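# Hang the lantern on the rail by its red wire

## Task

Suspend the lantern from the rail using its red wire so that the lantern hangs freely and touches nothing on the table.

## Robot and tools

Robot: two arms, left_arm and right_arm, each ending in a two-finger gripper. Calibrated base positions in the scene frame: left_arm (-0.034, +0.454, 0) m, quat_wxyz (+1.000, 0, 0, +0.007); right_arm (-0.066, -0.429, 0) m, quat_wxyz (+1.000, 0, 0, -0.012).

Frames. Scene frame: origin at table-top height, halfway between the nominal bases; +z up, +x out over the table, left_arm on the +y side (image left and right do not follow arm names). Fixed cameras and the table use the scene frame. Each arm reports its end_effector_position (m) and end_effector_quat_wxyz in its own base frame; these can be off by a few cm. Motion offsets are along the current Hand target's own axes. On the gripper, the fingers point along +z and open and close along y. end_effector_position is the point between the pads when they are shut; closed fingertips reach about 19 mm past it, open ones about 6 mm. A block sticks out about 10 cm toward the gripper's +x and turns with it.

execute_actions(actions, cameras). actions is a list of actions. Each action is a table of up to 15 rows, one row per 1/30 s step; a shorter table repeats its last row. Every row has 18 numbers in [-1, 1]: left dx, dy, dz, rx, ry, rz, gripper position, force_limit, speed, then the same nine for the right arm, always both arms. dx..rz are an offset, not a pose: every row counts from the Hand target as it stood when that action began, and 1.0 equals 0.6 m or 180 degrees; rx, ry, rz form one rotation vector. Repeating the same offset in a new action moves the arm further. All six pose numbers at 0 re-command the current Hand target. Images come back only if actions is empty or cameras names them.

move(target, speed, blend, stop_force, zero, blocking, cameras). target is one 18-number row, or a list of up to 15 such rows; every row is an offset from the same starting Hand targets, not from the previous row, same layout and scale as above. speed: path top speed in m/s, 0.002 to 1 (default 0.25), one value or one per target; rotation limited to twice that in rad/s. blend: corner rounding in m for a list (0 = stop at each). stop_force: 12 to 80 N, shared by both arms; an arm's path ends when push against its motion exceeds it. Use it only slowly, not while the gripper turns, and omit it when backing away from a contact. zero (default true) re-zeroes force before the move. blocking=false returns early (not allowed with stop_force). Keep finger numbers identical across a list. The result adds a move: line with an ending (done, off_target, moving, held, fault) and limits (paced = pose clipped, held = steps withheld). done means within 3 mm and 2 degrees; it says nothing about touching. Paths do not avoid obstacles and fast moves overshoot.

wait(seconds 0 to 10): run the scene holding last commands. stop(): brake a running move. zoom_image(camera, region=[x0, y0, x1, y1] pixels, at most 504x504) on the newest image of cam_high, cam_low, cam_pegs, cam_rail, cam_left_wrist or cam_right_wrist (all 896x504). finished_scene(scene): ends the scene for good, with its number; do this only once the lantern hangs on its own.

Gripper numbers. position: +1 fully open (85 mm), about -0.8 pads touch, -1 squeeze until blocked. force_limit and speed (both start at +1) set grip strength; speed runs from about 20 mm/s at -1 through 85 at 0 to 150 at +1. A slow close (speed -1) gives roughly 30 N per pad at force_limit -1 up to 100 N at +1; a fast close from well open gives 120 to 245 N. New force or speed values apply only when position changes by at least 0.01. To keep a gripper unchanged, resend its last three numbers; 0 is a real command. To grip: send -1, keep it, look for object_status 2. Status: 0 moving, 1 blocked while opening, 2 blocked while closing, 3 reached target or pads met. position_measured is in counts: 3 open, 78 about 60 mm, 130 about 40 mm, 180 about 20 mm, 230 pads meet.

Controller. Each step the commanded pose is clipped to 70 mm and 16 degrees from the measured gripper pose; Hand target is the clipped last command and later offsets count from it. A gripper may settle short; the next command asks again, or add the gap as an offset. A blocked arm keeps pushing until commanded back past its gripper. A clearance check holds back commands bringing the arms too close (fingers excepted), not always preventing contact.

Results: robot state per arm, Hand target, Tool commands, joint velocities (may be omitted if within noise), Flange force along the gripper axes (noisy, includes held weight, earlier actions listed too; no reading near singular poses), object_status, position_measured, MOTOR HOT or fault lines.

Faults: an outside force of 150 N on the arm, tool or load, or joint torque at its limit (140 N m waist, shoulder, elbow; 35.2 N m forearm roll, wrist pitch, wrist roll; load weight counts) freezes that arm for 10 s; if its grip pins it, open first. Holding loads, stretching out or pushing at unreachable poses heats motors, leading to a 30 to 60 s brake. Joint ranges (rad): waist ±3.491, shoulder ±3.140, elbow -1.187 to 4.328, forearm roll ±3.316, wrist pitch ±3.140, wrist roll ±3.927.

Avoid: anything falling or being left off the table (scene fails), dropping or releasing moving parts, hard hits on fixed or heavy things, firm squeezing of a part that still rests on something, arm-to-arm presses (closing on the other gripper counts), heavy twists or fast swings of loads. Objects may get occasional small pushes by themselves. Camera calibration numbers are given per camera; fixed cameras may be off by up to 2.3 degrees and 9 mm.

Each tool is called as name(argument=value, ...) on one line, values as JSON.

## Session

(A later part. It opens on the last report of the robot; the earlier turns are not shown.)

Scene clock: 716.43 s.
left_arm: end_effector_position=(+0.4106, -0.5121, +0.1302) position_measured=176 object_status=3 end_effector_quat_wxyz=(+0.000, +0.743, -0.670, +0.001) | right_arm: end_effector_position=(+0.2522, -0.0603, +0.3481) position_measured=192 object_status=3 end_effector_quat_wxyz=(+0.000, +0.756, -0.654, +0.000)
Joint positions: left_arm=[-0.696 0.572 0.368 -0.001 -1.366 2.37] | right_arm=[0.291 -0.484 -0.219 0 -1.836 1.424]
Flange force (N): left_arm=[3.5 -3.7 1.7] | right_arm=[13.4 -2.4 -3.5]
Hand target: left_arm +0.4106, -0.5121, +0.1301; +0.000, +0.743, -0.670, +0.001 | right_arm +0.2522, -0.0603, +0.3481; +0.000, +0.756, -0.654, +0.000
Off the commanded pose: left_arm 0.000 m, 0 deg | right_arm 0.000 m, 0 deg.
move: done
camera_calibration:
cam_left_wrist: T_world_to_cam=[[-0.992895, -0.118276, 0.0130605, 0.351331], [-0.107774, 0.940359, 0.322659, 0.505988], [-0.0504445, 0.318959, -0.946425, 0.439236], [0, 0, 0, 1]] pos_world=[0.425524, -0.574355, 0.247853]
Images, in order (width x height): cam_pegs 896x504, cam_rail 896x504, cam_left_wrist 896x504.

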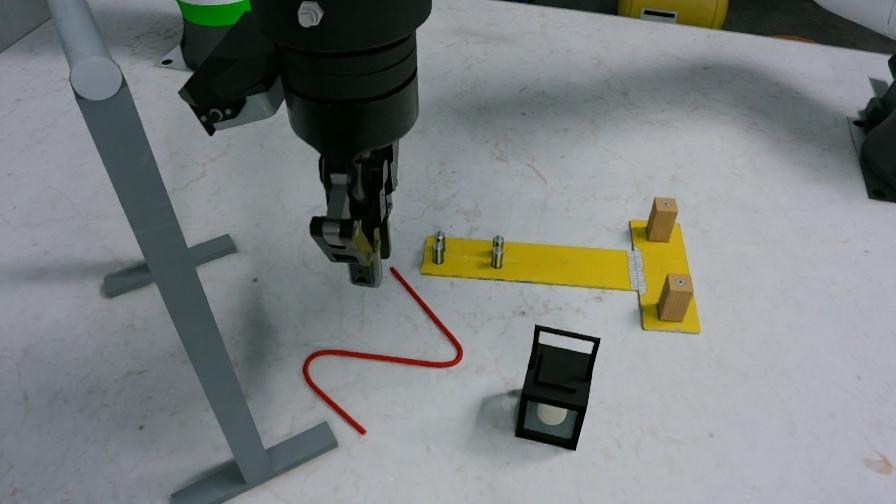

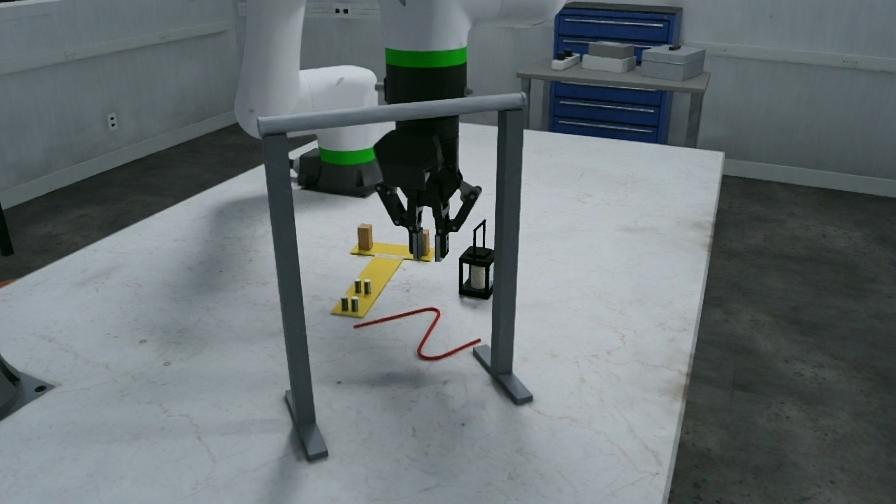

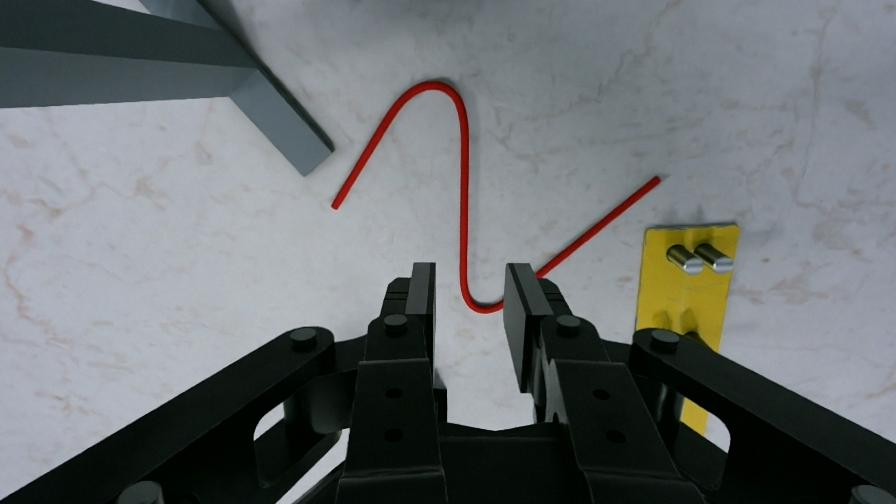

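move(target=[[0,0.0033,0,0,0,0,-0.376,0,-1,0,0,0,0,0,0,-0.5,0,-1],[0,0.0033,0.16,0,0,0,-0.376,0,-1,0,0,0,0,0,0,-0.5,0,-1]], speed=0.15)

move(target=[0,0,0.035,0,0,0,-0.376,0,-1,0,0,0,0,0,0,-0.5,0,-1], speed=0.006, stop_force=12, cameras=["cam_left_wrist","cam_pegs"])

Scene clock: 726.53 s.
left_arm: end_effector_position=(+0.4087, -0.5123, +0.0341) position_measured=176 object_status=3 end_effector_quat_wxyz=(+0.000, +0.743, -0.670, +0.000) | right_arm: end_effector_position=(+0.2522, -0.0603, +0.3481) position_measured=192 object_status=3 end_effector_quat_wxyz=(+0.000, +0.756, -0.654, +0.000)
Joint positions: left_arm=[-0.698 0.643 0.245 -0.001 -1.172 2.373] | right_arm=[0.291 -0.484 -0.219 0 -1.836 1.424]
Flange force (N): left_arm=[1.1 -2.1 1.4] | right_arm=[12.9 -1.5 -3.4]
Hand target: left_arm +0.4087, -0.5123, +0.0341; +0.000, +0.743, -0.670, +0.001 | right_arm +0.2522, -0.0603, +0.3481; +0.000, +0.756, -0.654, +0.000
Off the commanded pose: left_arm 0.000 m, 0 deg | right_arm 0.000 m, 0 deg.
move: done

Scene clock: 729.73 s.
left_arm: end_effector_position=(+0.4088, -0.5123, +0.0185) position_measured=176 object_status=3 end_effector_quat_wxyz=(+0.000, +0.743, -0.670, +0.001) | right_arm: end_effector_position=(+0.2522, -0.0603, +0.3481) position_measured=192 object_status=3 end_effector_quat_wxyz=(+0.000, +0.756, -0.654, +0.000)
Joint positions: left_arm=[-0.698 0.658 0.231 -0.001 -1.142 2.373] | right_arm=[0.291 -0.484 -0.219 0 -1.836 1.424]
Flange force (N): left_arm=[-2.0 -1.6 -15.6] | right_arm=[12.9 -1.4 -2.9]
Hand target: left_arm +0.4088, -0.5123, +0.0185; +0.000, +0.743, -0.670, +0.001 (not the last commanded pose) | right_arm +0.2522, -0.0603, +0.3481; +0.000, +0.756, -0.654, +0.000
Off the commanded pose: left_arm 0.005 m, 0 deg | right_arm 0.000 m, 0 deg.
move: contact (left_arm)
camera_calibration:
cam_left_wrist: T_world_to_cam=[[-0.992884, -0.118369, 0.0130266, 0.350915], [-0.107872, 0.940348, 0.32266, 0.542153], [-0.0504424, 0.318958, -0.946425, 0.333524], [0, 0, 0, 1]] pos_world=[0.423725, -0.574655, 0.136153]
Images, in order (width x height): cam_pegs 896x504, cam_left_wrist 896x504.

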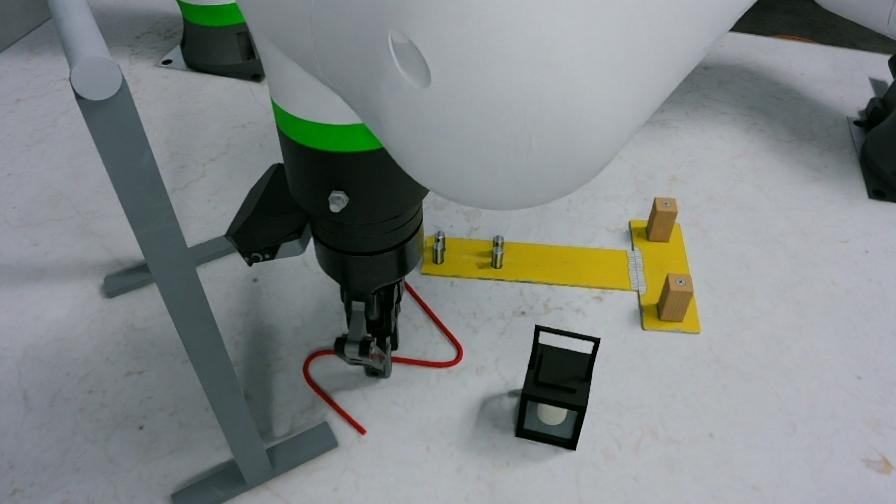

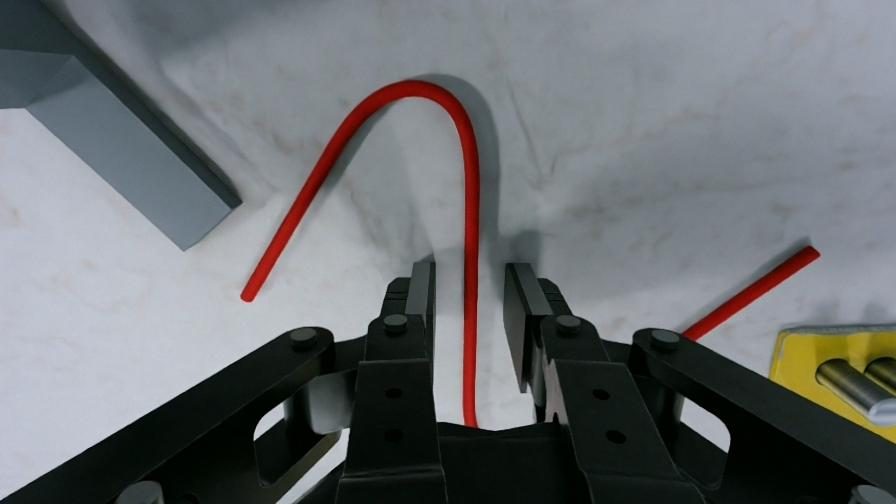

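move(target=[[0,0,-0.0015,0,0,0,-0.376,0,-1,0,0,0,0,0,0,-0.5,0,-1],[0,0,-0.0015,0,0,0,-1,0,-1,0,0,0,0,0,0,-0.5,0,-1],[0,0,-0.25,0,0,0,-1,0,-1,0,0,0,0,0,0,-0.5,0,-1]], speed=0.06, cameras=["cam_left_wrist","cam_pegs","cam_rail","cam_high"])

Scene clock: 737.20 s.
left_arm: end_effector_position=(+0.4086, -0.5123, +0.1686) position_measured=226 object_status=2 end_effector_quat_wxyz=(+0.000, +0.743, -0.670, +0.001) | right_arm: end_effector_position=(+0.2522, -0.0603, +0.3481) position_measured=192 object_status=3 end_effector_quat_wxyz=(+0.000, +0.756, -0.654, +0.000)
Joint positions: left_arm=[-0.698 0.552 0.429 -0.001 -1.446 2.373] | right_arm=[0.291 -0.484 -0.219 0 -1.836 1.424]
Flange force (N): left_arm=[0.7 -1.5 1.1] | right_arm=[12.9 -1.5 -3.2]
Hand target: left_arm +0.4086, -0.5123, +0.1685; +0.000, +0.743, -0.670, +0.001 | right_arm +0.2522, -0.0603, +0.3481; +0.000, +0.756, -0.654, +0.000
Off the commanded pose: left_arm 0.000 m, 0 deg | right_arm 0.000 m, 0 deg.
move: done
camera_calibration:
cam_left_wrist: T_world_to_cam=[[-0.992889, -0.118338, 0.0129445, 0.348716], [-0.107874, 0.940382, 0.322561, 0.493643], [-0.050344, 0.318871, -0.94646, 0.475453], [0, 0, 0, 1]] pos_world=[0.423424, -0.574555, 0.286254]
Images, in order (width x height): cam_high 896x504, cam_pegs 896x504, cam_rail 896x504, cam_left_wrist 896x504.

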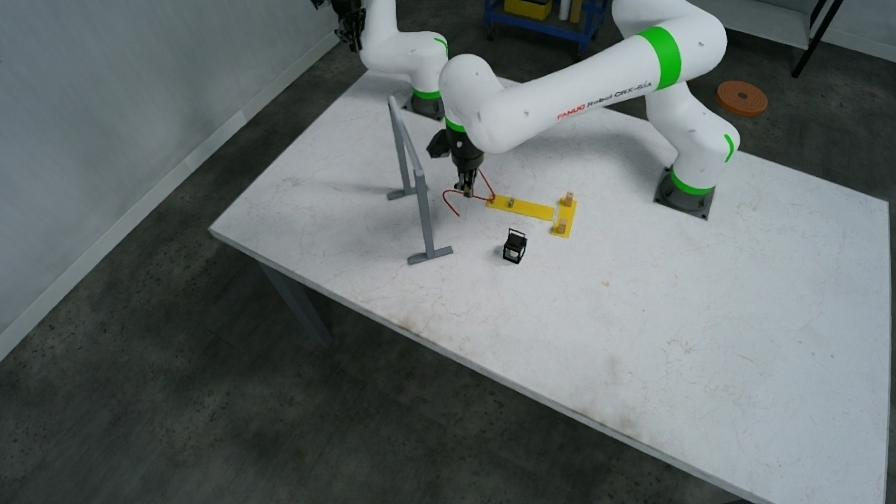

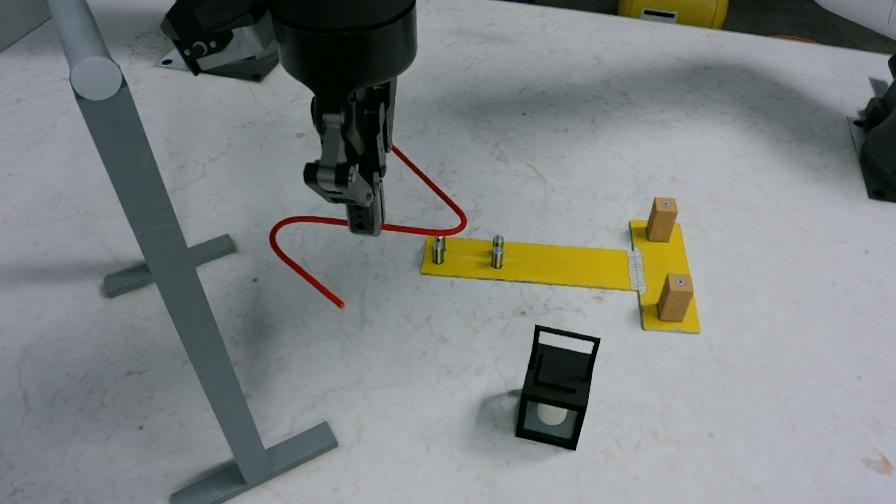

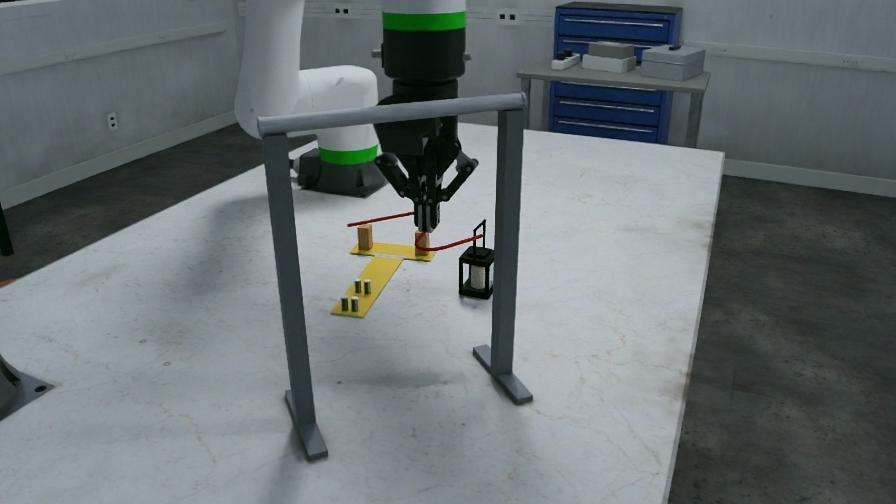

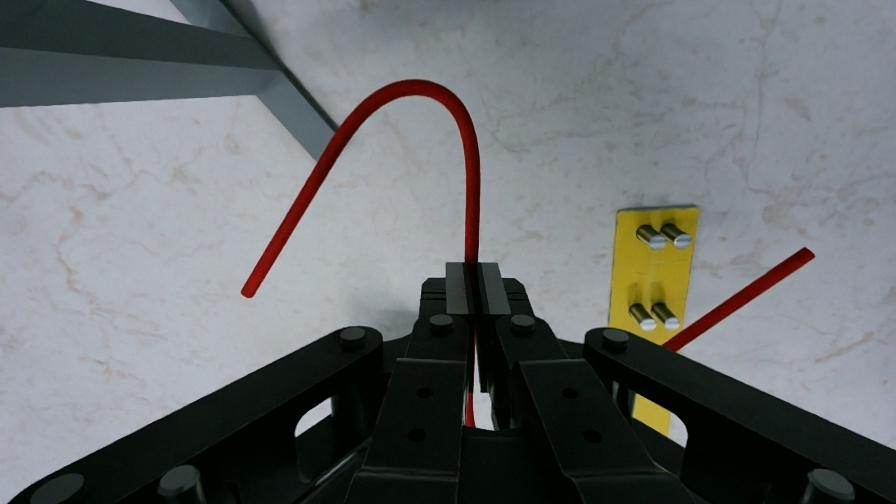

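move(target=[[-0.1877,-0.0055,-0.2192,0.1713,0.4839,0.2206,-1,0,-1,0,0,0,0,0,0,-0.5,0,-1],[-0.2195,-0.26,-0.2192,0.1713,0.4839,0.2206,-1,0,-1,0,0,0,0,0,0,-0.5,0,-1]], speed=0.25, blend=0.01, cameras=["cam_left_wrist","cam_low","cam_rail","cam_high","cam_pegs"])

Scene clock: 764.17 s.
left_arm: end_effector_position=(+0.5500, -0.3651, +0.3002) position_measured=226 object_status=2 end_effector_quat_wxyz=(-0.270, -0.271, +0.653, -0.653) | right_arm: end_effector_position=(+0.2522, -0.0603, +0.3481) position_measured=192 object_status=3 end_effector_quat_wxyz=(+0.000, +0.756, -0.654, +0.000)
Joint positions: left_arm=[-0.117 0.457 -0.433 1.661 -1.497 -0.107] | right_arm=[0.291 -0.484 -0.219 0 -1.836 1.424]
Flange force (N): left_arm=[-1.8 0.0 -1.4] | right_arm=[13.2 -1.6 -3.2]
Hand target: left_arm +0.5500, -0.3651, +0.3001; -0.271, -0.271, +0.653, -0.653 | right_arm +0.2522, -0.0603, +0.3481; +0.000, +0.756, -0.654, +0.000
Off the commanded pose: left_arm 0.000 m, 0 deg | right_arm 0.000 m, 0 deg.
move: done
camera_calibration:
cam_left_wrist: T_world_to_cam=[[-0.71769, 0.0145529, -0.696211, 0.614874], [0.662162, 0.323735, -0.675823, -0.0208921], [0.215552, -0.946036, -0.241977, -0.259361], [0, 0, 0, 1]] pos_world=[0.511028, -0.247549, 0.351203]
Images, in order (width x height): cam_high 896x504, cam_low 896x504, cam_pegs 896x504, cam_rail 896x504, cam_left_wrist 896x504.

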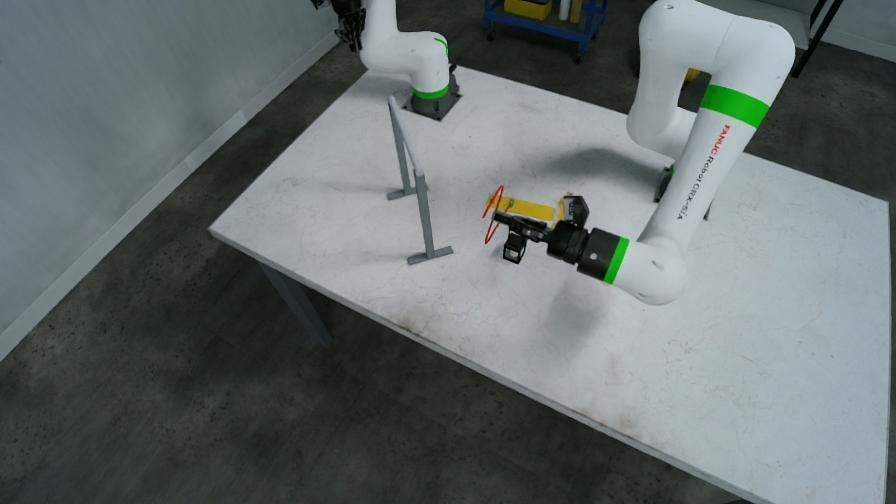

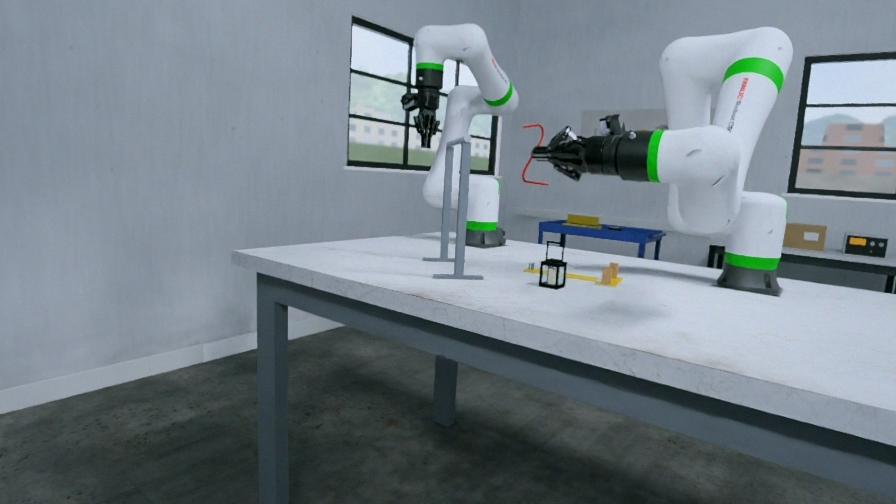

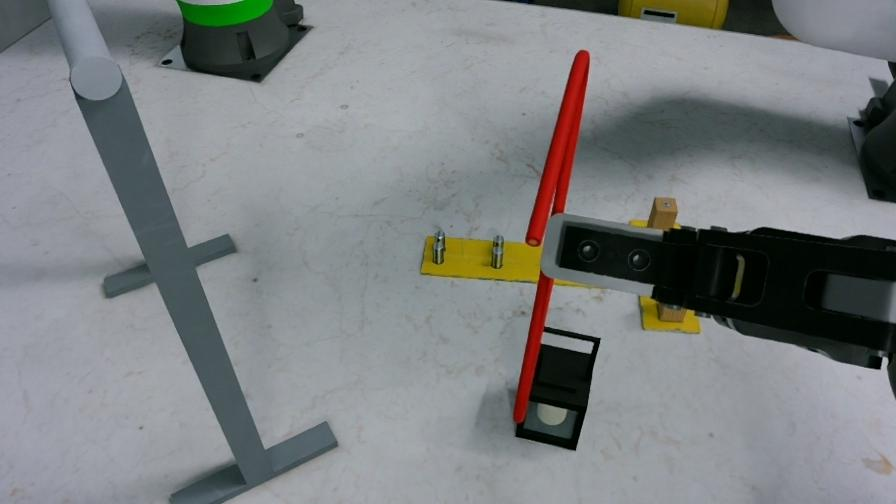

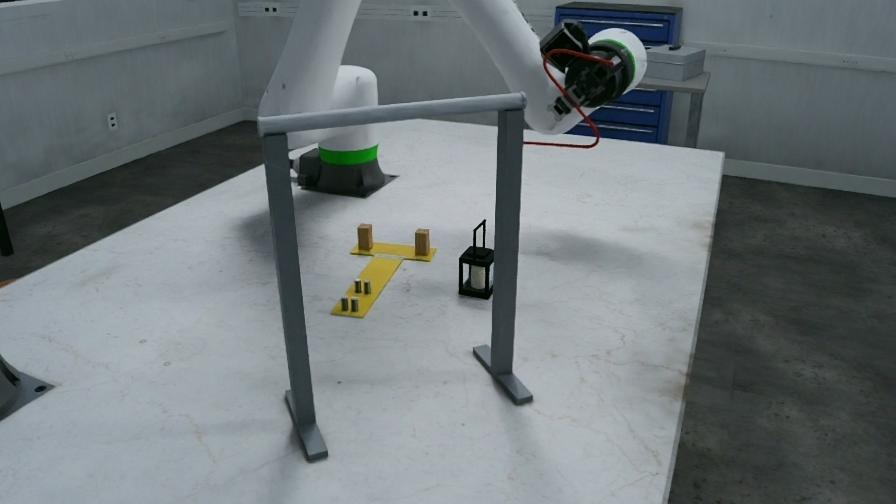

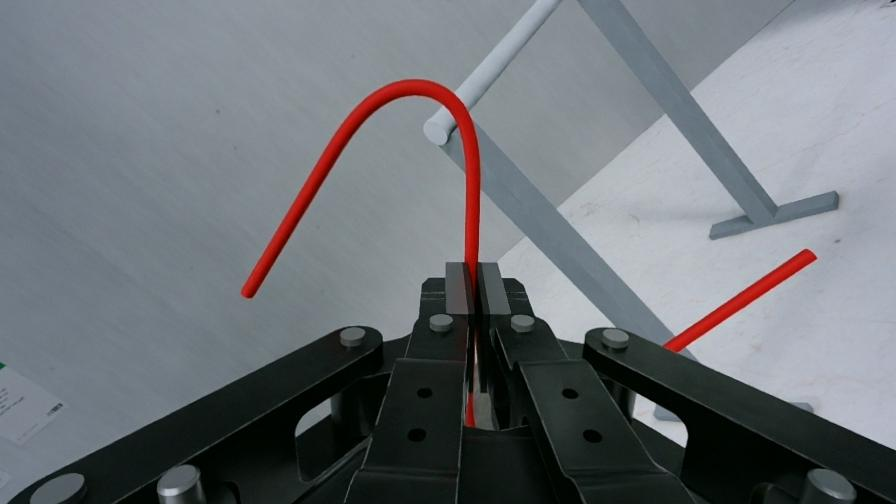

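move(target=[-0.1697,0.1697,0,0,0,0,-1,0,-1,0,0,0,0,0,0,-0.5,0,-1], speed=0.15, cameras=["cam_low","cam_rail","cam_pegs","cam_high"])

zoom_image(camera="cam_low", region=[500, 200, 660, 300])

zoom_image(camera="cam_rail", region=[420, 130, 660, 310])

zoom_image(camera="cam_pegs", region=[440, 200, 700, 480])

Scene clock: 770.00 s.
left_arm: end_effector_position=(+0.5499, -0.3650, +0.1562) position_measured=226 object_status=2 end_effector_quat_wxyz=(-0.271, -0.271, +0.653, -0.653) | right_arm: end_effector_position=(+0.2522, -0.0603, +0.3481) position_measured=192 object_status=3 end_effector_quat_wxyz=(+0.000, +0.756, -0.654, +0.000)
Joint positions: left_arm=[-0.122 0.696 -0.466 1.682 -1.522 -0.379] | right_arm=[0.291 -0.484 -0.219 0 -1.836 1.424]
Flange force (N): left_arm=[-6.0 -0.5 -1.1] | right_arm=[13.1 -1.2 -3.0]
Hand target: left_arm +0.5499, -0.3650, +0.1561; -0.271, -0.271, +0.653, -0.653 | right_arm +0.2522, -0.0603, +0.3481; +0.000, +0.756, -0.654, +0.000
Off the commanded pose: left_arm 0.000 m, 0 deg | right_arm 0.000 m, 0 deg.
move: done
Images, in order (width x height): cam_high 896x504, cam_low 896x504, cam_pegs 896x504, cam_rail 896x504.

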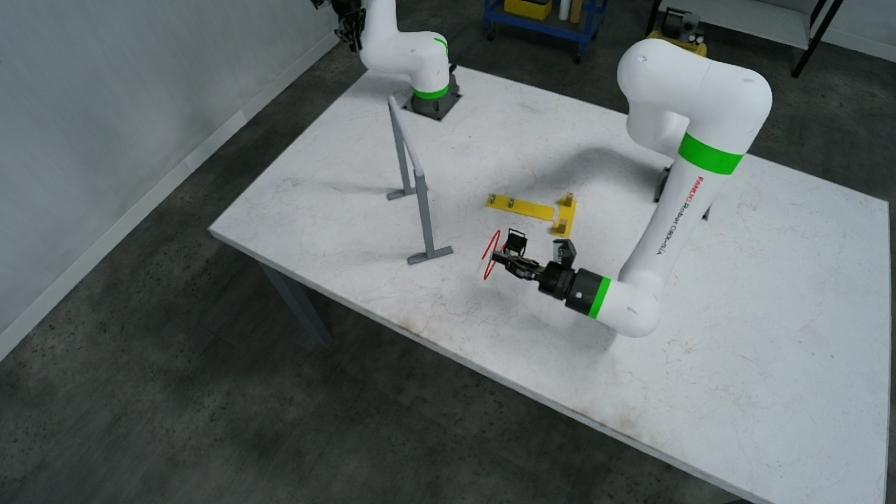

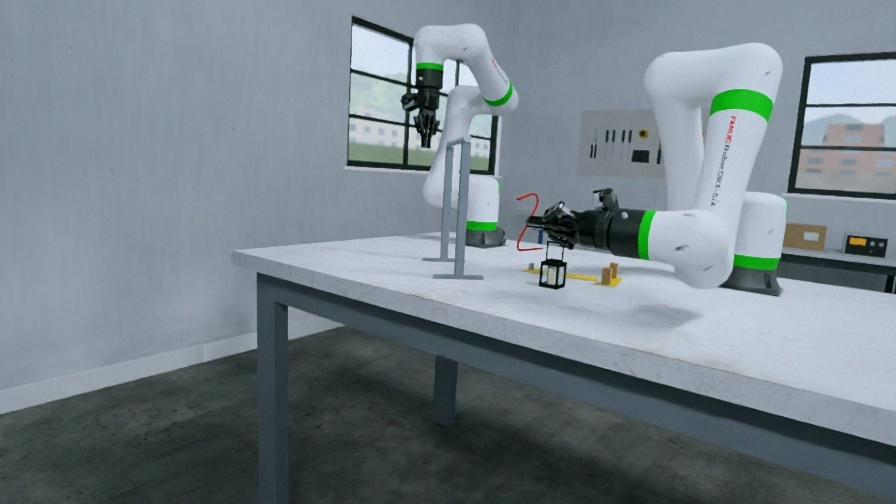

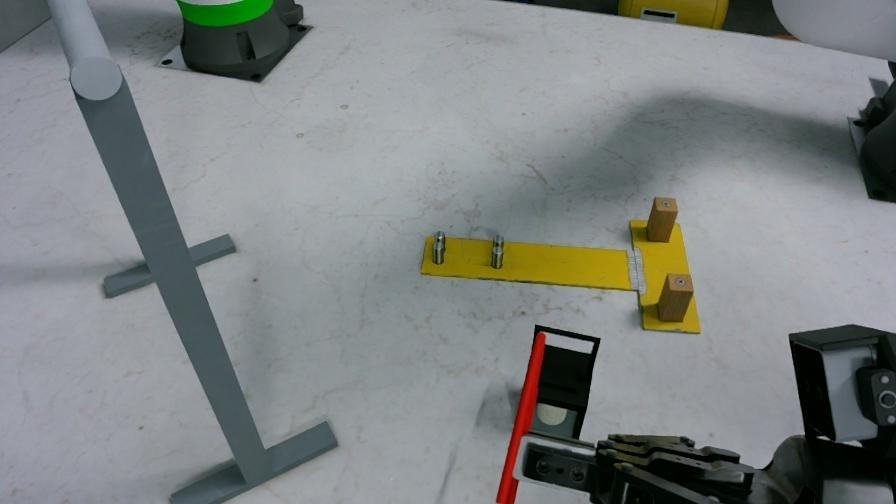

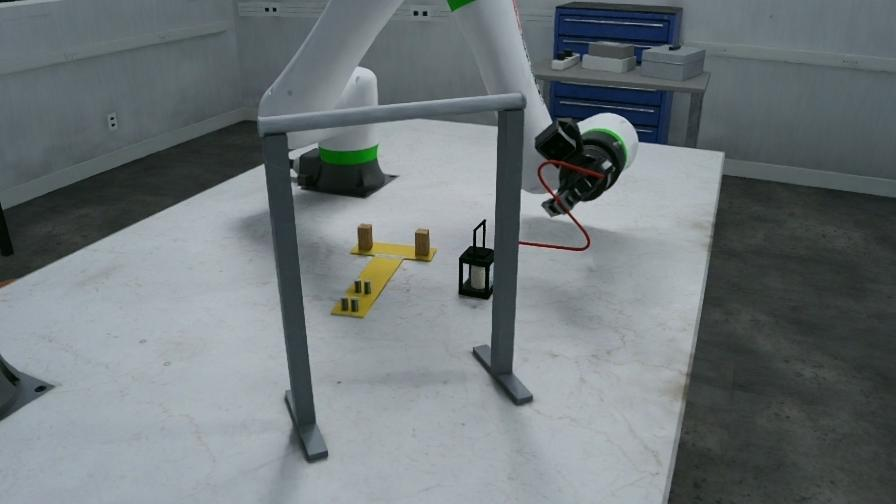

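Scaled by 3.150.

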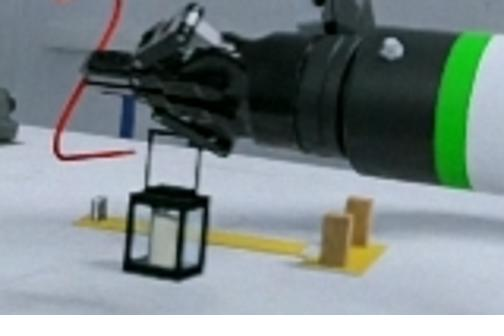

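Scaled by 2.100.

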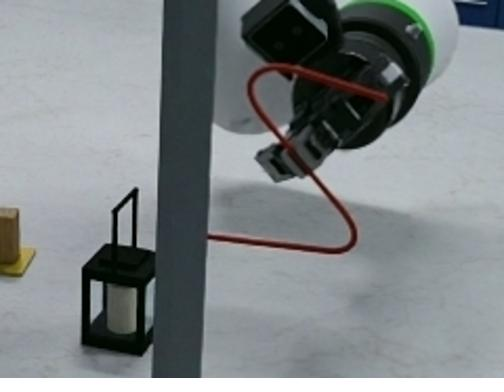

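Scaled by 1.800.

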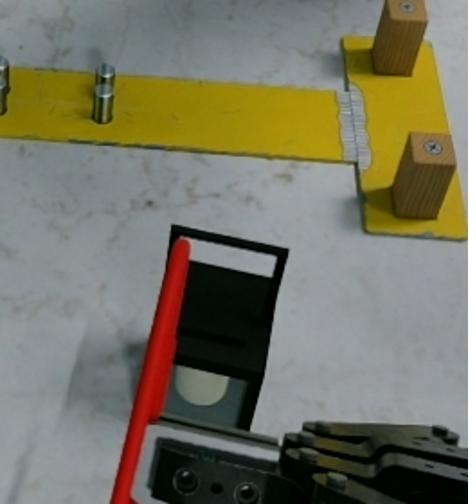

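move(target=[0.0318,0.0412,-0.015,0,0,0,-1,0,-1,0,0,0,0,0,0,-0.5,0,-1], speed=0.08, cameras=["cam_low","cam_rail","cam_pegs","cam_high"])

zoom_image(camera="cam_low", region=[500, 210, 600, 300])

zoom_image(camera="cam_pegs", region=[460, 260, 680, 480])

zoom_image(camera="cam_high", region=[460, 200, 580, 290])

Scene clock: 797.67 s.
left_arm: end_effector_position=(+0.5190, -0.3560, +0.1522) position_measured=226 object_status=2 end_effector_quat_wxyz=(-0.271, -0.271, +0.653, -0.653) | right_arm: end_effector_position=(+0.2522, -0.0603, +0.3481) position_measured=192 object_status=3 end_effector_quat_wxyz=(+0.000, +0.756, -0.654, +0.000)
Joint positions: left_arm=[-0.109 0.654 -0.561 1.673 -1.532 -0.431] | right_arm=[0.291 -0.484 -0.219 0 -1.836 1.424]
Flange force (N): left_arm=[-3.1 -0.6 -1.0] | right_arm=[13.4 -1.7 -3.5]
Hand target: left_arm +0.5190, -0.3560, +0.1522; -0.271, -0.271, +0.653, -0.653 | right_arm +0.2522, -0.0603, +0.3481; +0.000, +0.756, -0.654, +0.000
Off the commanded pose: left_arm 0.000 m, 0 deg | right_arm 0.000 m, 0 deg.
move: done
Images, in order (width x height): cam_high 896x504, cam_low 896x504, cam_pegs 896x504, cam_rail 896x504.

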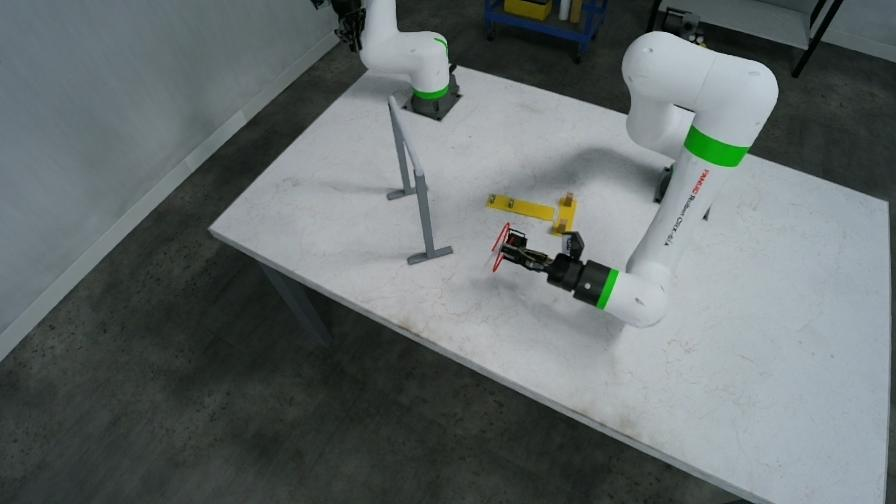

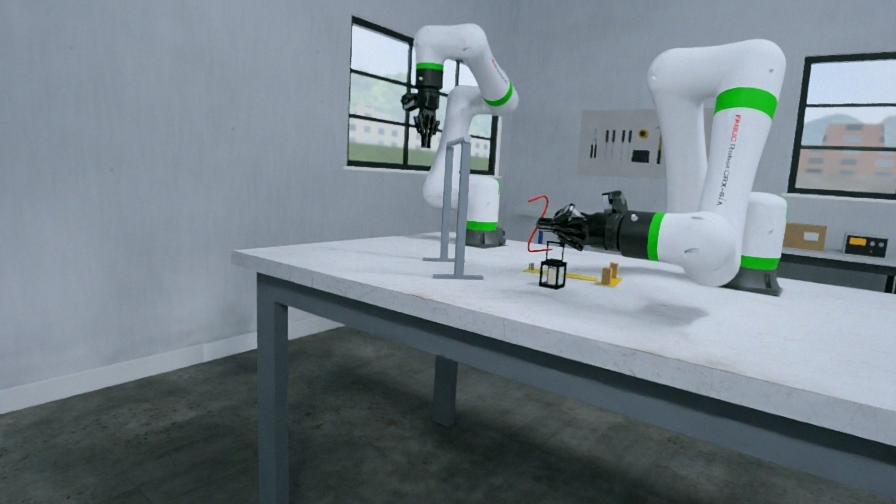

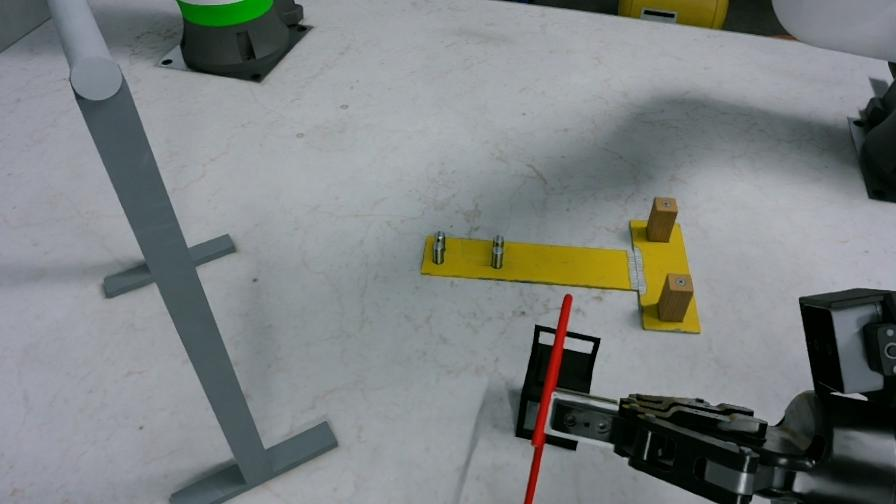

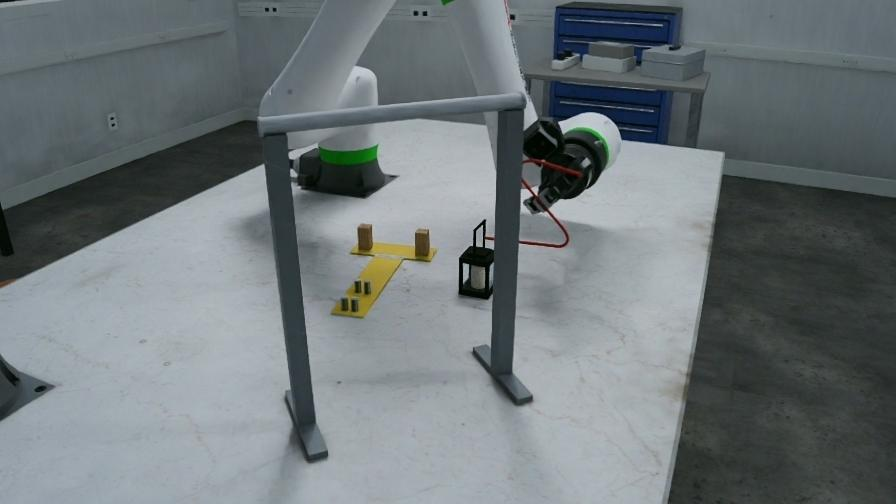

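Scaled by 5.040.

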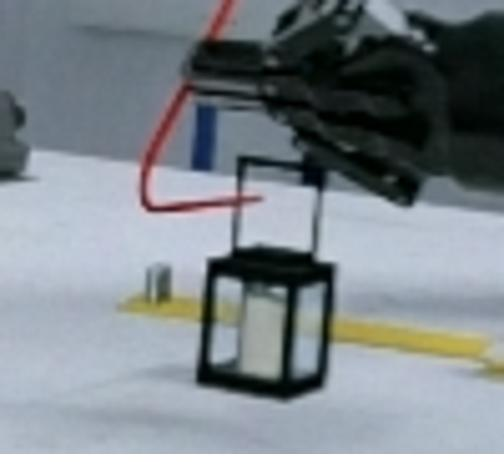

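Scaled by 2.291.

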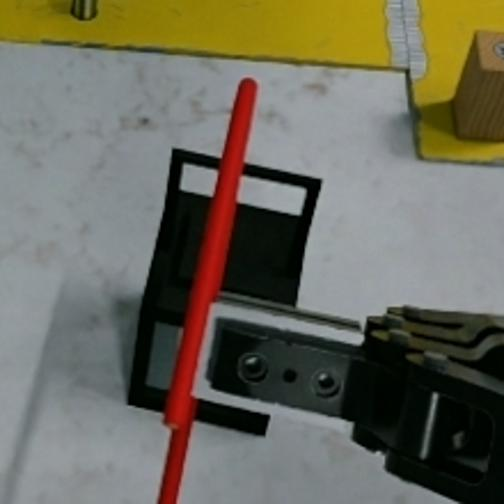

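Scaled by 4.200.

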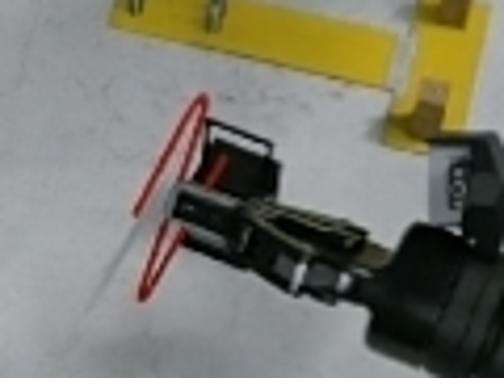

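move(target=[0.106,0.106,-0.005,0,0,0,-1,0,-1,0,0,0,0,0,0,-0.5,0,-1], speed=0.03, stop_force=12, cameras=["cam_low","cam_rail","cam_pegs","cam_high"])

zoom_image(camera="cam_low", region=[500, 210, 600, 300])

zoom_image(camera="cam_pegs", region=[460, 240, 680, 460])

zoom_image(camera="cam_rail", region=[420, 130, 660, 310])

Scene clock: 808.87 s.
left_arm: end_effector_position=(+0.4290, -0.3530, +0.1522) position_measured=226 object_status=2 end_effector_quat_wxyz=(-0.271, -0.271, +0.653, -0.653) | right_arm: end_effector_position=(+0.2522, -0.0603, +0.3481) position_measured=192 object_status=3 end_effector_quat_wxyz=(+0.000, +0.756, -0.654, +0.000)
Joint positions: left_arm=[-0.134 0.522 -0.812 1.701 -1.539 -0.551] | right_arm=[0.291 -0.484 -0.219 0 -1.836 1.424]
Flange force (N): left_arm=[-2.7 -0.8 -1.5] | right_arm=[13.4 -1.9 -3.4]
Hand target: left_arm +0.4290, -0.3530, +0.1522; -0.271, -0.271, +0.653, -0.653 | right_arm +0.2522, -0.0603, +0.3481; +0.000, +0.756, -0.654, +0.000
Off the commanded pose: left_arm 0.000 m, 0 deg | right_arm 0.000 m, 0 deg.
move: done
Images, in order (width x height): cam_high 896x504, cam_low 896x504, cam_pegs 896x504, cam_rail 896x504.

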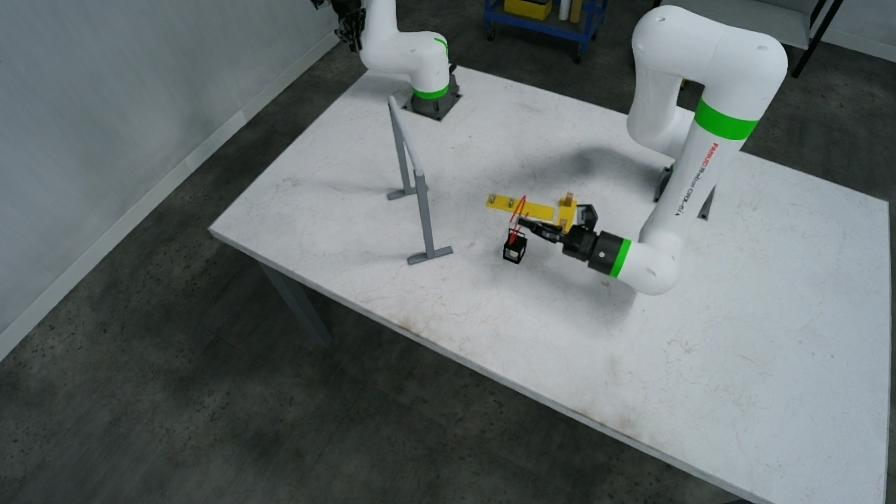

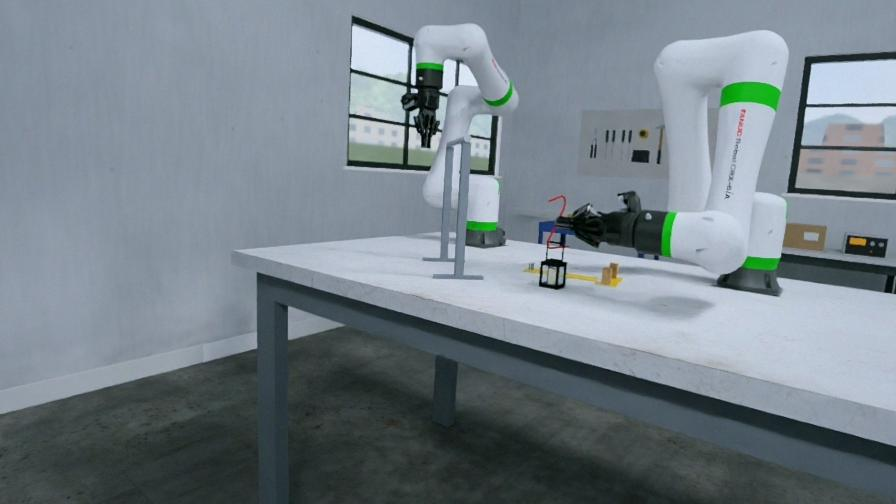

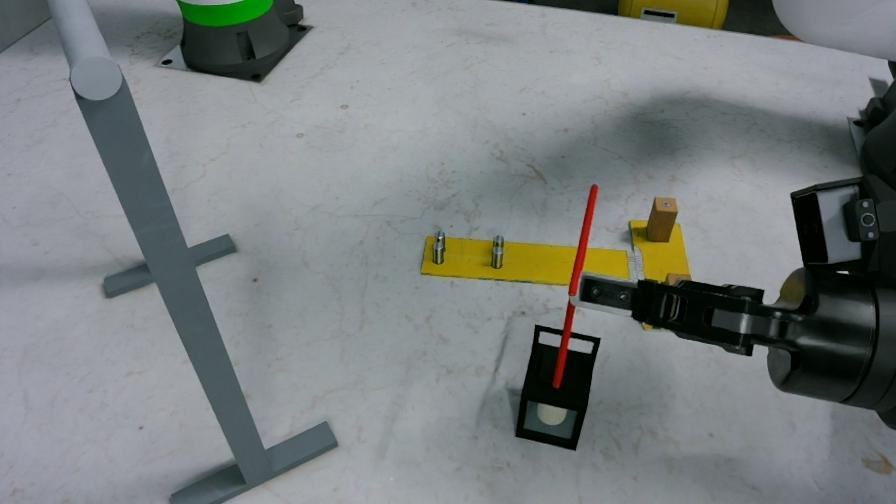

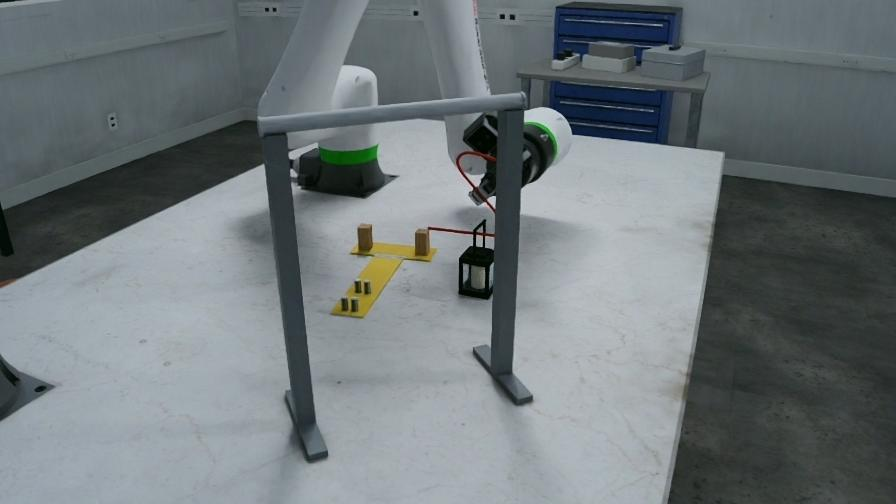

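Scaled by 5.040.

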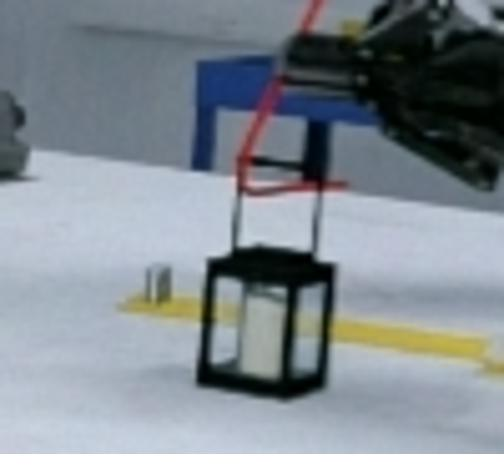

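Scaled by 2.291.

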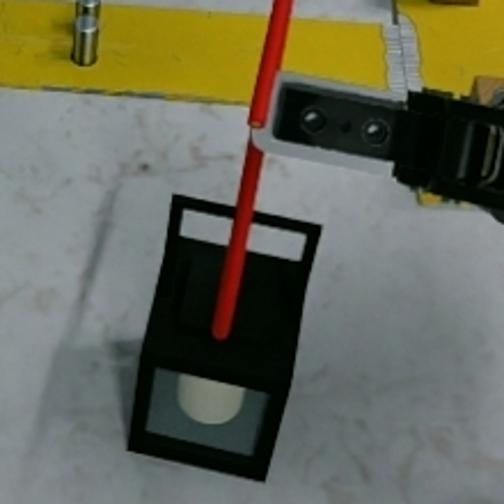

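Scaled by 2.100.

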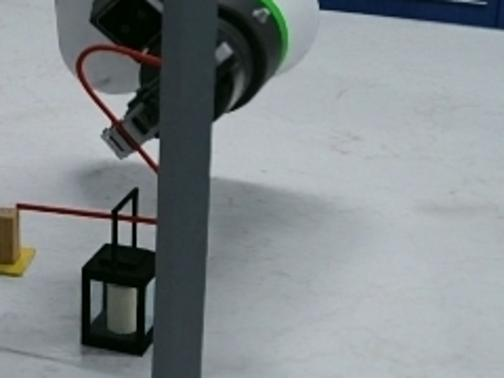

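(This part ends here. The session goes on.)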